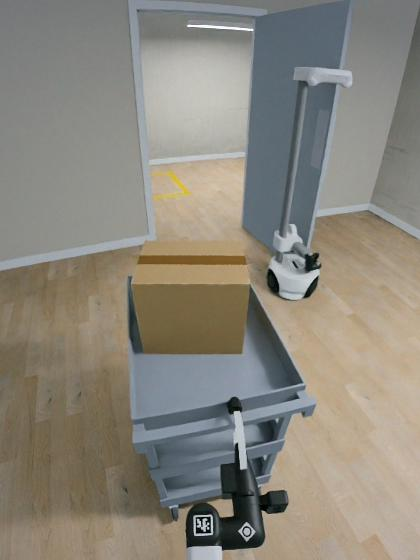

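>>> move(blocking=false, cameras=[], r2={"base":{"strafe_m":0.2},"pace":"slow"})

>>> wait(seconds=4, cameras=[])

>>> move(blocking=false, cameras=[], r2={"base":{"rotate_rad":-0.06},"pace":"slow"})

>>> wait(seconds=3, cameras=[])

>>> move(blocking=false, cameras=[], r2={"base":{"translate_m":0.3,"strafe_m":0.04},"pace":"slow"})

>>> wait(seconds=5, cameras=["r2_head_camera"])

Scene clock: 454.87 s.
move: r2 moving
r1: as last shown
r1.lidar_m: 4.68 2.96 2.06 1.95 0.30 0.25 0.47 1.43 1.53 2.75 1.11 1.17
r1.motor_effort: lift_m=+19(20) arm_m=+5(5) wheel_0=-6(6) wheel_1=+7(7) wheel_2=-1(1)
r1.servo_current: wrist_yaw_rad=46(65) wrist_pitch_rad=39(46) wrist_roll_rad=26(59) gripper_m=39(46)
r1.wrist_depth_mm: - 133 132 - 357 221 - / - 111 133 - 364 222 - / - 114 139 - 366 222 - / - 134 185 - 373 223 - / 205 - - - 375 223 - / 220 1229 194 1078 191 224 917 / 217 759 759 153 345 223 750
r2.base_odometry: x=-1.297 y=-1.405 heading=+3.090
r2.turned_by_wheels: -0.001
r2.turned_by_imu: +0.000
r2.base_tilt: forward=-0.7 right=+0.0
r2.lidar_m: 0.41 0.42 1.65 1.39 1.36 1.57 2.60 2.90 3.32 3.39 3.37 0.49
r2.base_status: strafe_m moving
r2.joint_positions: lift_m=+0.687 arm_m=+0.060 wrist_yaw_rad=-0.005 wrist_pitch_rad=+0.003 wrist_roll_rad=+1.569 gripper_m=-0.014
r2.joint_status: not commanded
r2.measured_speeds: translate_m=+0.001 strafe_m=+0.056 rotate_rad=-0.004 lift_m=+0.000 arm_m=+0.000 wrist_yaw_rad=-0.015 wrist_pitch_rad=+0.000 wrist_roll_rad=+0.000
r2.motor_effort: lift_m=+21(21) arm_m=+4(4) wheel_0=-13(14) wheel_1=+6(7) wheel_2=-1(6)
r2.servo_current: wrist_yaw_rad=65(65) wrist_pitch_rad=39(46) wrist_roll_rad=39(52) gripper_m=78(85)
r2.hand_pose: x=+0.5188 y=-0.0888 z=+0.8641 quat_wxyz=(+0.708, +0.706, -0.001, -0.003) (m; r2's base frame)
r2.wrist_depth_mm: - - - 196 262 267 266 / - - - 190 253 1618 1205 / - - - 185 246 1661 - / - - 449 180 239 809 - / - - 439 176 233 809 - / - - 188 171 183 - - / - - 449 - 222 - -
pictures: none
No camera images: "cameras" was empty.

Scene clock: 457.50 s.
earlier move: r2 done
r1.base_odometry: x=-2.163 y=-0.628 heading=-2.308
r1.turned_by_wheels: +0.000
r1.turned_by_imu: +0.000
r1.base_tilt: forward=-1.6 right=+1.2
r1.lidar_m: 4.65 2.92 2.07 1.95 0.28 0.25 0.48 1.43 1.53 2.77 1.17 1.21
r1.base_status: not commanded
r1.joint_positions: lift_m=+0.124 arm_m=+0.000 wrist_yaw_rad=+3.196 wrist_pitch_rad=+0.002 wrist_roll_rad=+0.000 gripper_m=+0.056
r1.joint_status: not commanded
r1.measured_speeds: all 0
r1.motor_effort: lift_m=+19(20) arm_m=+4(5) wheel_0=-6(7) wheel_1=+7(7) wheel_2=-1(1)
r1.servo_current: wrist_yaw_rad=39(78) wrist_pitch_rad=46(52) wrist_roll_rad=39(65) gripper_m=39(46)
r1.hand_pose: x=-0.1219 y=+0.0715 z=+0.3019 quat_wxyz=(-0.027, -0.001, +0.000, +1.000) (m; r1's base frame)
r1.wrist_depth_mm: - 133 132 - 359 223 - / - 111 132 - 364 223 - / - 114 139 - 370 223 - / - 134 185 - 373 222 - / 205 - - - 375 224 - / 220 1205 193 1098 191 223 931 / 218 750 759 153 343 223 741
r2.base_odometry: x=-1.307 y=-1.590 heading=+3.090
r2.turned_by_wheels: +0.000
r2.turned_by_imu: +0.000
r2.base_tilt: forward=-0.6 right=+0.1
r2.lidar_m: 0.47 0.52 1.45 1.19 1.20 1.34 2.33 2.97 3.36 3.54 3.56 0.48
r2.base_status: done
r2.joint_positions: lift_m=+0.687 arm_m=+0.060 wrist_yaw_rad=-0.006 wrist_pitch_rad=+0.003 wrist_roll_rad=+1.569 gripper_m=-0.014
r2.joint_status: not commanded
r2.measured_speeds: all 0
r2.motor_effort: lift_m=+21(21) arm_m=+4(4) wheel_0=-6(16) wheel_1=+2(7) wheel_2=-1(6)
r2.servo_current: wrist_yaw_rad=59(65) wrist_pitch_rad=39(46) wrist_roll_rad=46(65) gripper_m=78(85)
r2.hand_pose: x=+0.5188 y=-0.0890 z=+0.8641 quat_wxyz=(+0.708, +0.706, -0.001, -0.003) (m; r2's base frame)
r2.wrist_depth_mm: - - - 156 213 1576 1160 / - - - 159 216 778 - / - - 427 163 222 798 - / - 449 439 165 227 - - / - - 466 170 231 - - / - - 190 173 180 - - / - - 521 - 240 - 521
wait: 2.63 of 4 s (r2 has come to rest)
pictures: none
No camera images: "cameras" was empty.

Scene clock: 458.00 s.
move: r2 moving
r1: as last shown
r1.base_tilt: forward=-1.6 right=+1.3
r1.lidar_m: 4.66 2.96 2.07 1.95 0.31 0.25 0.47 1.45 1.56 2.77 1.14 1.21
r1.servo_current: wrist_yaw_rad=52(65) wrist_pitch_rad=39(46) wrist_roll_rad=33(59) gripper_m=39(46)
r1.wrist_depth_mm: - 133 132 - 357 222 - / - 111 133 - 364 221 - / - 114 139 - 368 223 - / - 134 185 - 375 222 - / 205 - - - 377 223 - / 220 1205 193 1098 191 224 931 / 218 759 759 153 343 222 750
r2.base_odometry: x=-1.307 y=-1.590 heading=+3.031
r2.turned_by_wheels: -0.059
r2.turned_by_imu: -0.057
r2.base_tilt: forward=-0.7 right=+0.1
r2.lidar_m: 0.45 0.49 1.48 1.21 1.17 1.32 2.11 2.97 3.29 3.56 3.53 0.49
r2.base_status: rotate_rad moving
r2.joint_positions: lift_m=+0.687 arm_m=+0.060 wrist_yaw_rad=+0.006 wrist_pitch_rad=+0.003 wrist_roll_rad=+1.569 gripper_m=-0.014
r2.joint_status: not commanded
r2.measured_speeds: translate_m=+0.000 strafe_m=-0.001 rotate_rad=-0.014 lift_m=+0.000 arm_m=+0.000 wrist_yaw_rad=+0.000 wrist_pitch_rad=+0.000 wrist_roll_rad=+0.000
r2.motor_effort: lift_m=+21(21) arm_m=+4(4) wheel_0=+3(10) wheel_1=+4(7) wheel_2=+9(12)
r2.servo_current: wrist_yaw_rad=52(65) wrist_pitch_rad=52(52) wrist_roll_rad=52(52) gripper_m=72(85)
r2.hand_pose: x=+0.5198 y=-0.0856 z=+0.8641 quat_wxyz=(+0.708, +0.706, +0.003, +0.001) (m; r2's base frame)
r2.wrist_depth_mm: - - - 163 221 1576 1182 / - - - 165 223 1499 - / - - 473 167 226 820 - / - 442 436 169 228 - - / - - 459 172 232 - - / - - 189 174 181 - - / - - 504 - 236 - -
pictures: none
No camera images: "cameras" was empty.

Scene clock: 458.37 s.
earlier move: r2 done
r1.base_odometry: x=-2.163 y=-0.628 heading=-2.308
r1.turned_by_wheels: +0.000
r1.turned_by_imu: +0.000
r1.base_tilt: forward=-1.6 right=+1.3
r1.lidar_m: 4.66 2.99 2.09 1.96 0.30 0.25 0.48 1.44 1.54 2.75 1.14 1.21
r1.base_status: not commanded
r1.joint_positions: lift_m=+0.124 arm_m=+0.000 wrist_yaw_rad=+3.196 wrist_pitch_rad=+0.002 wrist_roll_rad=+0.000 gripper_m=+0.056
r1.joint_status: not commanded
r1.measured_speeds: all 0
r1.motor_effort: lift_m=+20(20) arm_m=+5(5) wheel_0=-6(7) wheel_1=+7(7) wheel_2=-1(1)
r1.servo_current: wrist_yaw_rad=39(72) wrist_pitch_rad=46(46) wrist_roll_rad=52(65) gripper_m=46(46)
r1.hand_pose: x=-0.1219 y=+0.0715 z=+0.3019 quat_wxyz=(-0.027, -0.001, +0.000, +1.000) (m; r1's base frame)
r1.wrist_depth_mm: - 133 133 - 357 221 - / - 111 132 - 362 223 - / - 114 139 - 370 222 - / - 134 185 - 373 222 - / 205 - - - 373 222 - / 220 1205 194 1078 190 224 917 / 218 750 750 153 345 223 750
r2.base_odometry: x=-1.307 y=-1.590 heading=+3.031
r2.turned_by_wheels: +0.000
r2.turned_by_imu: +0.000
r2.base_tilt: forward=-0.7 right=+0.0
r2.lidar_m: 0.46 0.48 1.48 1.21 1.19 1.34 2.15 2.97 3.27 3.56 3.55 0.48
r2.base_status: done
r2.joint_positions: lift_m=+0.687 arm_m=+0.060 wrist_yaw_rad=+0.004 wrist_pitch_rad=+0.003 wrist_roll_rad=+1.569 gripper_m=-0.014
r2.joint_status: not commanded
r2.measured_speeds: all 0
r2.motor_effort: lift_m=+21(21) arm_m=+4(4) wheel_0=+5(10) wheel_1=+3(7) wheel_2=+6(12)
r2.servo_current: wrist_yaw_rad=33(65) wrist_pitch_rad=39(52) wrist_roll_rad=39(52) gripper_m=78(85)
r2.hand_pose: x=+0.5196 y=-0.0863 z=+0.8641 quat_wxyz=(+0.708, +0.706, +0.002, +0.000) (m; r2's base frame)
r2.wrist_depth_mm: - - - 165 223 1618 1205 / - - - 167 224 1537 - / - - 496 168 228 788 - / - 449 436 170 229 798 - / - - 459 172 232 - - / - - 189 173 180 - - / - - 500 - 236 - -
wait: 0.37 of 3 s (r2 has come to rest)
pictures: none
No camera images: "cameras" was empty.

Scene clock: 458.87 s.
move: r2 moving
r1: as last shown
r1.lidar_m: 4.66 2.93 2.06 1.95 0.30 0.25 0.48 1.44 1.53 2.79 1.15 1.19
r1.motor_effort: lift_m=+19(20) arm_m=+4(5) wheel_0=-6(6) wheel_1=+7(7) wheel_2=-1(1)
r1.servo_current: wrist_yaw_rad=46(59) wrist_pitch_rad=39(46) wrist_roll_rad=46(59) gripper_m=33(39)
r1.wrist_depth_mm: - 133 132 - 359 221 - / - 112 133 - 362 222 - / - 114 138 - 368 221 - / - 134 185 - 375 223 - / 204 - - - 375 224 - / 220 1229 194 1098 191 224 931 / 218 750 750 153 345 222 741
r2.base_odometry: x=-1.319 y=-1.591 heading=+3.031
r2.turned_by_wheels: +0.000
r2.turned_by_imu: +0.000
r2.base_tilt: forward=-0.7 right=+0.1
r2.lidar_m: 0.45 0.47 1.54 1.21 1.20 1.35 2.13 2.99 3.29 3.59 3.53 0.47
r2.base_status: translate_m moving; strafe_m moving
r2.joint_positions: lift_m=+0.687 arm_m=+0.060 wrist_yaw_rad=+0.001 wrist_pitch_rad=+0.003 wrist_roll_rad=+1.569 gripper_m=-0.014
r2.joint_status: not commanded
r2.measured_speeds: translate_m=+0.048 strafe_m=+0.006 rotate_rad=-0.003 lift_m=+0.000 arm_m=+0.000 wrist_yaw_rad=-0.013 wrist_pitch_rad=+0.000 wrist_roll_rad=+0.000
r2.motor_effort: lift_m=+21(21) arm_m=+4(4) wheel_0=+9(11) wheel_1=+8(9) wheel_2=-14(14)
r2.servo_current: wrist_yaw_rad=39(59) wrist_pitch_rad=46(46) wrist_roll_rad=39(52) gripper_m=78(78)
r2.hand_pose: x=+0.5193 y=-0.0872 z=+0.8641 quat_wxyz=(+0.708, +0.706, +0.001, -0.001) (m; r2's base frame)
r2.wrist_depth_mm: - - - 164 222 1618 1255 / - - - 165 224 1537 - / - - 549 167 226 798 - / - 442 436 168 228 809 - / - - 452 170 230 820 - / - - 189 171 182 - - / - - 492 - 233 - -
pictures: none
No camera images: "cameras" was empty.

Scene clock: 462.67 s.
earlier move: r2 done
r1.base_odometry: x=-2.163 y=-0.628 heading=-2.308
r1.turned_by_wheels: +0.000
r1.turned_by_imu: +0.000
r1.base_tilt: forward=-1.6 right=+1.3
r1.lidar_m: 4.67 2.95 2.05 1.96 0.31 0.25 0.49 1.46 1.53 2.78 0.95 1.35
r1.base_status: not commanded
r1.joint_positions: lift_m=+0.124 arm_m=+0.000 wrist_yaw_rad=+3.196 wrist_pitch_rad=+0.002 wrist_roll_rad=+0.000 gripper_m=+0.056
r1.joint_status: not commanded
r1.measured_speeds: all 0
r1.motor_effort: lift_m=+19(20) arm_m=+5(5) wheel_0=-6(7) wheel_1=+7(7) wheel_2=-1(1)
r1.servo_current: wrist_yaw_rad=46(72) wrist_pitch_rad=39(52) wrist_roll_rad=46(72) gripper_m=39(52)
r1.hand_pose: x=-0.1219 y=+0.0715 z=+0.3019 quat_wxyz=(-0.027, -0.001, +0.000, +1.000) (m; r1's base frame)
r1.wrist_depth_mm: - 133 133 - 357 223 - / - 112 133 - 364 222 - / - 114 139 - 368 222 - / - 134 186 - 373 223 - / 204 - - - 377 223 - / 220 1205 193 1078 191 224 917 / 218 759 759 154 345 222 750
r2.base_odometry: x=-1.609 y=-1.597 heading=+3.031
r2.turned_by_wheels: +0.001
r2.turned_by_imu: +0.002
r2.base_tilt: forward=-0.7 right=+0.1
r2.lidar_m: 0.44 0.47 1.57 1.28 1.27 1.41 2.25 3.24 3.62 3.51 3.49 0.51
r2.base_status: done
r2.joint_positions: lift_m=+0.687 arm_m=+0.060 wrist_yaw_rad=+0.002 wrist_pitch_rad=+0.003 wrist_roll_rad=+1.569 gripper_m=-0.014
r2.joint_status: not commanded
r2.measured_speeds: all 0
r2.motor_effort: lift_m=+21(21) arm_m=+4(5) wheel_0=+9(13) wheel_1=+6(9) wheel_2=-6(16)
r2.servo_current: wrist_yaw_rad=46(65) wrist_pitch_rad=39(52) wrist_roll_rad=52(65) gripper_m=78(85)
r2.hand_pose: x=+0.5194 y=-0.0869 z=+0.8641 quat_wxyz=(+0.708, +0.706, +0.002, +0.000) (m; r2's base frame)
r2.wrist_depth_mm: - 1808 - 170 230 1397 1138 / - - - - 229 1661 1138 / - - - 170 230 798 - / - 439 436 170 229 831 - / - - 452 170 229 831 - / - - 189 170 181 - - / - - 484 - 229 - -
wait: 3.80 of 5 s (r2 has come to rest)
pictures: r2_head_camera
Images, in order (width x height): r2_head_camera 420x560.

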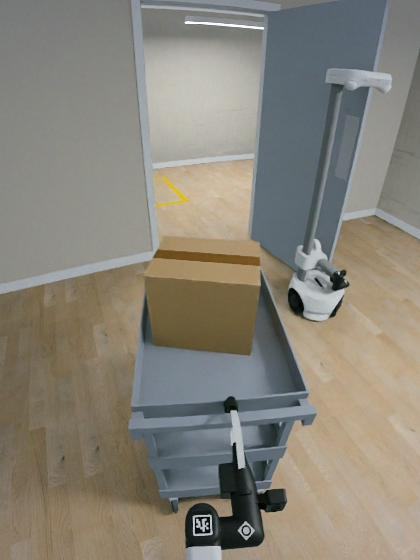

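>>> move(blocking=false, cameras=[], r2={"base":{"strafe_m":0.08},"pace":"slow"})

>>> wait(seconds=3, cameras=[])

>>> move(blocking=false, cameras=[], r2={"base":{"rotate_rad":-0.06},"pace":"slow"})

>>> wait(seconds=3, cameras=[])

>>> move(blocking=false, cameras=[], r2={"base":{"translate_m":0.4,"strafe_m":0.03},"pace":"slow"})

>>> wait(seconds=6, cameras=["r2_head_camera"])

Scene clock: 473.90 s.
move: r2 moving
r1: as last shown
r1.base_tilt: forward=-1.6 right=+1.2
r1.lidar_m: 4.65 2.94 2.09 1.95 0.31 0.25 0.45 1.44 1.53 2.77 0.94 1.36
r1.motor_effort: lift_m=+20(20) arm_m=+4(5) wheel_0=-6(6) wheel_1=+7(7) wheel_2=-1(1)
r1.servo_current: wrist_yaw_rad=46(65) wrist_pitch_rad=39(52) wrist_roll_rad=39(59) gripper_m=39(46)
r1.wrist_depth_mm: - 133 132 - 362 222 - / - 112 133 - 364 222 - / - 114 138 - 368 223 - / - 134 185 - 373 222 - / 206 - - - 377 222 - / 220 1205 194 1078 191 223 917 / 218 750 750 153 345 222 741
r2.base_odometry: x=-1.611 y=-1.611 heading=+3.031
r2.turned_by_wheels: +0.000
r2.turned_by_imu: +0.000
r2.base_tilt: forward=-0.6 right=+0.1
r2.lidar_m: 0.43 0.46 1.55 1.26 1.25 1.41 2.20 3.26 3.62 3.53 3.48 0.51
r2.base_status: strafe_m moving
r2.joint_positions: lift_m=+0.687 arm_m=+0.060 wrist_yaw_rad=+0.000 wrist_pitch_rad=+0.003 wrist_roll_rad=+1.569 gripper_m=-0.014
r2.joint_status: not commanded
r2.measured_speeds: translate_m=+0.001 strafe_m=+0.056 rotate_rad=-0.006 lift_m=+0.000 arm_m=+0.000 wrist_yaw_rad=-0.025 wrist_pitch_rad=+0.000 wrist_roll_rad=+0.000
r2.motor_effort: lift_m=+21(21) arm_m=+4(4) wheel_0=-11(11) wheel_1=+6(9) wheel_2=-1(6)
r2.servo_current: wrist_yaw_rad=39(52) wrist_pitch_rad=39(46) wrist_roll_rad=46(59) gripper_m=78(78)
r2.hand_pose: x=+0.5193 y=-0.0873 z=+0.8641 quat_wxyz=(+0.708, +0.706, +0.001, -0.001) (m; r2's base frame)
r2.wrist_depth_mm: - 1618 - 174 235 1397 1078 / - - - - 235 1618 1182 / - - - 173 233 798 - / - 442 433 173 232 820 - / - - 449 172 231 831 - / - - 187 171 181 - - / - - 477 - 229 - -
pictures: none
No camera images: "cameras" was empty.

Scene clock: 475.33 s.
earlier move: r2 done
r1.base_odometry: x=-2.163 y=-0.628 heading=-2.308
r1.turned_by_wheels: +0.000
r1.turned_by_imu: +0.000
r1.base_tilt: forward=-1.6 right=+1.3
r1.lidar_m: 4.65 2.96 2.07 1.96 0.31 0.25 0.44 1.44 1.56 1.30 0.97 1.50
r1.base_status: not commanded
r1.joint_positions: lift_m=+0.124 arm_m=+0.000 wrist_yaw_rad=+3.196 wrist_pitch_rad=+0.002 wrist_roll_rad=+0.000 gripper_m=+0.056
r1.joint_status: not commanded
r1.measured_speeds: all 0
r1.motor_effort: lift_m=+19(20) arm_m=+5(5) wheel_0=-6(7) wheel_1=+7(7) wheel_2=-1(1)
r1.servo_current: wrist_yaw_rad=46(65) wrist_pitch_rad=46(52) wrist_roll_rad=39(65) gripper_m=39(46)
r1.hand_pose: x=-0.1219 y=+0.0715 z=+0.3019 quat_wxyz=(-0.027, -0.001, +0.000, +1.000) (m; r1's base frame)
r1.wrist_depth_mm: - 133 132 - 357 221 - / - 112 132 - 364 221 - / - 114 139 - 368 223 - / - 134 186 - 373 222 - / 206 - - - 375 223 - / 220 1205 194 1060 191 223 917 / 219 741 750 153 345 223 750
r2.base_odometry: x=-1.618 y=-1.677 heading=+3.031
r2.turned_by_wheels: +0.000
r2.turned_by_imu: +0.000
r2.base_tilt: forward=-0.7 right=+0.1
r2.lidar_m: 0.46 0.49 1.48 1.20 1.18 1.33 2.07 3.28 3.63 3.59 3.55 0.49
r2.base_status: done
r2.joint_positions: lift_m=+0.687 arm_m=+0.060 wrist_yaw_rad=-0.007 wrist_pitch_rad=+0.003 wrist_roll_rad=+1.569 gripper_m=-0.014
r2.joint_status: not commanded
r2.measured_speeds: all 0
r2.motor_effort: lift_m=+21(21) arm_m=+4(4) wheel_0=-9(14) wheel_1=+3(9) wheel_2=-2(6)
r2.servo_current: wrist_yaw_rad=52(65) wrist_pitch_rad=39(46) wrist_roll_rad=52(59) gripper_m=78(85)
r2.hand_pose: x=+0.5186 y=-0.0894 z=+0.8641 quat_wxyz=(+0.708, +0.706, -0.001, -0.004) (m; r2's base frame)
r2.wrist_depth_mm: - 1863 - 164 222 1499 1182 / - - - 165 224 1499 - / - - 484 167 226 788 - / - 445 439 169 228 820 - / - - 459 171 229 831 - / - - 189 172 180 - - / - - 500 - 235 - -
wait: 1.43 of 3 s (r2 has come to rest)
pictures: none
No camera images: "cameras" was empty.

Scene clock: 475.83 s.
move: r2 moving
r1: as last shown
r1.base_tilt: forward=-1.6 right=+1.2
r1.lidar_m: 4.67 2.95 2.08 1.96 0.29 0.25 0.47 1.45 1.55 2.77 0.94 1.42
r1.motor_effort: lift_m=+19(20) arm_m=+4(5) wheel_0=-6(6) wheel_1=+7(7) wheel_2=-1(1)
r1.servo_current: wrist_yaw_rad=39(72) wrist_pitch_rad=46(46) wrist_roll_rad=52(59) gripper_m=39(46)
r1.wrist_depth_mm: - 133 132 - 359 221 - / - 111 133 - 364 221 - / - 114 138 - 366 221 - / - 134 185 - 373 223 - / 205 - - - 375 223 - / 220 1205 195 1098 191 224 917 / 219 750 750 153 345 221 741
r2.base_odometry: x=-1.618 y=-1.677 heading=+2.972
r2.turned_by_wheels: -0.059
r2.turned_by_imu: -0.057
r2.base_tilt: forward=-0.6 right=+0.1
r2.lidar_m: 0.45 0.47 1.54 1.21 1.16 1.30 1.87 3.29 3.56 3.63 3.55 0.47
r2.base_status: rotate_rad moving
r2.joint_positions: lift_m=+0.687 arm_m=+0.060 wrist_yaw_rad=+0.005 wrist_pitch_rad=+0.003 wrist_roll_rad=+1.569 gripper_m=-0.014
r2.joint_status: not commanded
r2.measured_speeds: translate_m=+0.000 strafe_m=+0.000 rotate_rad=-0.016 lift_m=+0.000 arm_m=+0.000 wrist_yaw_rad=-0.002 wrist_pitch_rad=+0.000 wrist_roll_rad=+0.000
r2.motor_effort: lift_m=+21(21) arm_m=+4(4) wheel_0=+4(9) wheel_1=+5(8) wheel_2=+7(11)
r2.servo_current: wrist_yaw_rad=46(65) wrist_pitch_rad=39(46) wrist_roll_rad=52(52) gripper_m=72(85)
r2.hand_pose: x=+0.5197 y=-0.0860 z=+0.8641 quat_wxyz=(+0.708, +0.706, +0.003, +0.001) (m; r2's base frame)
r2.wrist_depth_mm: - 1756 1863 171 231 1430 1182 / - - - - 231 1618 559 / - - - 172 231 788 - / - 442 439 171 230 820 - / - - 449 172 232 831 - / - - 188 172 179 - - / - - 488 - 231 - -
pictures: none
No camera images: "cameras" was empty.

Scene clock: 476.17 s.
earlier move: r2 done
r1.base_odometry: x=-2.163 y=-0.628 heading=-2.308
r1.turned_by_wheels: +0.000
r1.turned_by_imu: +0.000
r1.base_tilt: forward=-1.6 right=+1.3
r1.lidar_m: 4.65 2.98 2.06 1.95 0.29 0.25 0.48 1.43 1.55 2.77 0.95 1.44
r1.base_status: not commanded
r1.joint_positions: lift_m=+0.124 arm_m=+0.000 wrist_yaw_rad=+3.196 wrist_pitch_rad=+0.002 wrist_roll_rad=+0.000 gripper_m=+0.056
r1.joint_status: not commanded
r1.measured_speeds: all 0
r1.motor_effort: lift_m=+19(20) arm_m=+4(5) wheel_0=-6(6) wheel_1=+7(7) wheel_2=-1(1)
r1.servo_current: wrist_yaw_rad=46(72) wrist_pitch_rad=39(52) wrist_roll_rad=52(59) gripper_m=46(46)
r1.hand_pose: x=-0.1219 y=+0.0715 z=+0.3019 quat_wxyz=(-0.027, -0.001, +0.000, +1.000) (m; r1's base frame)
r1.wrist_depth_mm: - 133 133 - 359 222 - / - 111 133 - 364 222 - / - 114 138 - 368 222 - / - 134 186 - 375 223 - / 206 - - - 377 223 - / 220 1229 194 1078 190 223 931 / 218 750 750 153 345 223 741
r2.base_odometry: x=-1.618 y=-1.677 heading=+2.972
r2.turned_by_wheels: +0.000
r2.turned_by_imu: +0.000
r2.base_tilt: forward=-0.7 right=+0.1
r2.lidar_m: 0.43 0.47 1.57 1.22 1.19 1.30 1.90 3.28 3.54 3.60 3.56 0.49
r2.base_status: done
r2.joint_positions: lift_m=+0.687 arm_m=+0.060 wrist_yaw_rad=+0.003 wrist_pitch_rad=+0.003 wrist_roll_rad=+1.569 gripper_m=-0.014
r2.joint_status: not commanded
r2.measured_speeds: all 0
r2.motor_effort: lift_m=+21(21) arm_m=+4(4) wheel_0=+5(9) wheel_1=+4(8) wheel_2=+5(11)
r2.servo_current: wrist_yaw_rad=46(65) wrist_pitch_rad=46(46) wrist_roll_rad=39(52) gripper_m=78(85)
r2.hand_pose: x=+0.5195 y=-0.0867 z=+0.8641 quat_wxyz=(+0.708, +0.706, +0.002, +0.000) (m; r2's base frame)
r2.wrist_depth_mm: - 1756 - 173 234 1397 1205 / - - - 173 231 1618 603 / - - - 173 232 788 - / - 442 439 173 232 820 - / - - 452 172 231 831 - / - - 189 172 181 - - / - - 484 - 230 - -
wait: 0.33 of 3 s (r2 has come to rest)
pictures: none
No camera images: "cameras" was empty.

Scene clock: 476.67 s.
move: r2 moving
r1: as last shown
r1.lidar_m: 4.67 2.95 2.08 1.97 0.27 0.25 0.47 1.45 1.55 2.77 0.95 1.43
r1.motor_effort: lift_m=+19(20) arm_m=+5(5) wheel_0=-6(7) wheel_1=+7(7) wheel_2=-1(1)
r1.servo_current: wrist_yaw_rad=59(59) wrist_pitch_rad=39(46) wrist_roll_rad=65(65) gripper_m=39(46)
r1.wrist_depth_mm: - 133 133 - 357 221 - / - 111 132 - 362 221 - / - 114 139 - 368 222 - / - 134 186 - 373 222 - / 206 - - - 375 223 - / 220 1205 193 1078 191 224 917 / 218 759 750 153 343 222 750
r2.base_odometry: x=-1.630 y=-1.675 heading=+2.972
r2.turned_by_wheels: +0.000
r2.turned_by_imu: +0.000
r2.base_tilt: forward=-0.8 right=+0.0
r2.lidar_m: 0.43 0.46 1.56 1.21 1.20 1.30 1.89 3.28 3.57 3.61 3.55 0.48
r2.base_status: translate_m moving; strafe_m moving
r2.joint_positions: lift_m=+0.687 arm_m=+0.060 wrist_yaw_rad=+0.000 wrist_pitch_rad=+0.003 wrist_roll_rad=+1.569 gripper_m=-0.014
r2.joint_status: not commanded
r2.measured_speeds: translate_m=+0.048 strafe_m=+0.004 rotate_rad=+0.000 lift_m=+0.000 arm_m=+0.000 wrist_yaw_rad=-0.001 wrist_pitch_rad=+0.000 wrist_roll_rad=+0.000
r2.motor_effort: lift_m=+21(21) arm_m=+4(4) wheel_0=+8(12) wheel_1=+9(9) wheel_2=-13(14)
r2.servo_current: wrist_yaw_rad=52(52) wrist_pitch_rad=39(46) wrist_roll_rad=46(59) gripper_m=78(85)
r2.hand_pose: x=+0.5192 y=-0.0875 z=+0.8641 quat_wxyz=(+0.708, +0.706, +0.001, -0.001) (m; r2's base frame)
r2.wrist_depth_mm: - 1808 1921 174 233 1430 1205 / - - - 173 234 1661 1229 / - - - 172 231 798 - / - 442 433 172 231 820 - / - - 449 171 230 820 - / - - 189 170 181 - - / - - 473 - 228 - -
pictures: none
No camera images: "cameras" was empty.

Scene clock: 481.47 s.
earlier move: r2 done
r1.base_odometry: x=-2.163 y=-0.628 heading=-2.308
r1.turned_by_wheels: +0.000
r1.turned_by_imu: +0.000
r1.base_tilt: forward=-1.6 right=+1.3
r1.lidar_m: 4.64 2.95 2.08 1.96 0.28 0.25 0.45 1.42 1.53 0.81 0.87 3.69
r1.base_status: not commanded
r1.joint_positions: lift_m=+0.124 arm_m=+0.000 wrist_yaw_rad=+3.196 wrist_pitch_rad=+0.002 wrist_roll_rad=+0.000 gripper_m=+0.056
r1.joint_status: not commanded
r1.measured_speeds: all 0
r1.motor_effort: lift_m=+19(20) arm_m=+4(5) wheel_0=-6(7) wheel_1=+7(7) wheel_2=-1(1)
r1.servo_current: wrist_yaw_rad=52(72) wrist_pitch_rad=46(52) wrist_roll_rad=52(65) gripper_m=33(52)
r1.hand_pose: x=-0.1219 y=+0.0715 z=+0.3019 quat_wxyz=(-0.027, -0.001, +0.000, +1.000) (m; r1's base frame)
r1.wrist_depth_mm: - 133 133 - 357 221 - / - 111 133 - 362 221 - / - 114 138 - 370 222 - / - 134 185 - 373 222 - / 205 - - - 377 224 - / 220 1229 193 1098 191 224 917 / 218 750 759 154 345 222 750
r2.base_odometry: x=-2.017 y=-1.639 heading=+2.973
r2.turned_by_wheels: +0.001
r2.turned_by_imu: +0.003
r2.base_tilt: forward=-0.7 right=+0.1
r2.lidar_m: 0.42 0.43 1.75 1.34 1.33 1.43 2.16 3.66 3.95 3.44 3.42 0.51
r2.base_status: done
r2.joint_positions: lift_m=+0.687 arm_m=+0.060 wrist_yaw_rad=+0.001 wrist_pitch_rad=+0.003 wrist_roll_rad=+1.569 gripper_m=-0.014
r2.joint_status: not commanded
r2.measured_speeds: all 0
r2.motor_effort: lift_m=+21(21) arm_m=+4(5) wheel_0=+7(14) wheel_1=+6(9) wheel_2=-6(15)
r2.servo_current: wrist_yaw_rad=52(65) wrist_pitch_rad=39(46) wrist_roll_rad=46(59) gripper_m=78(85)
r2.hand_pose: x=+0.5194 y=-0.0870 z=+0.8641 quat_wxyz=(+0.708, +0.706, +0.002, -0.001) (m; r2's base frame)
r2.wrist_depth_mm: - - - 197 262 268 267 / - - - 191 254 1708 1205 / - - - 186 247 1661 - / - - 477 181 240 809 - / - 442 445 177 235 820 - / - 449 189 171 181 - - / - - 449 - 224 - -
wait: 4.80 of 6 s (r2 has come to rest)
pictures: r2_head_camera
Images, in order (width x height): r2_head_camera 420x560.

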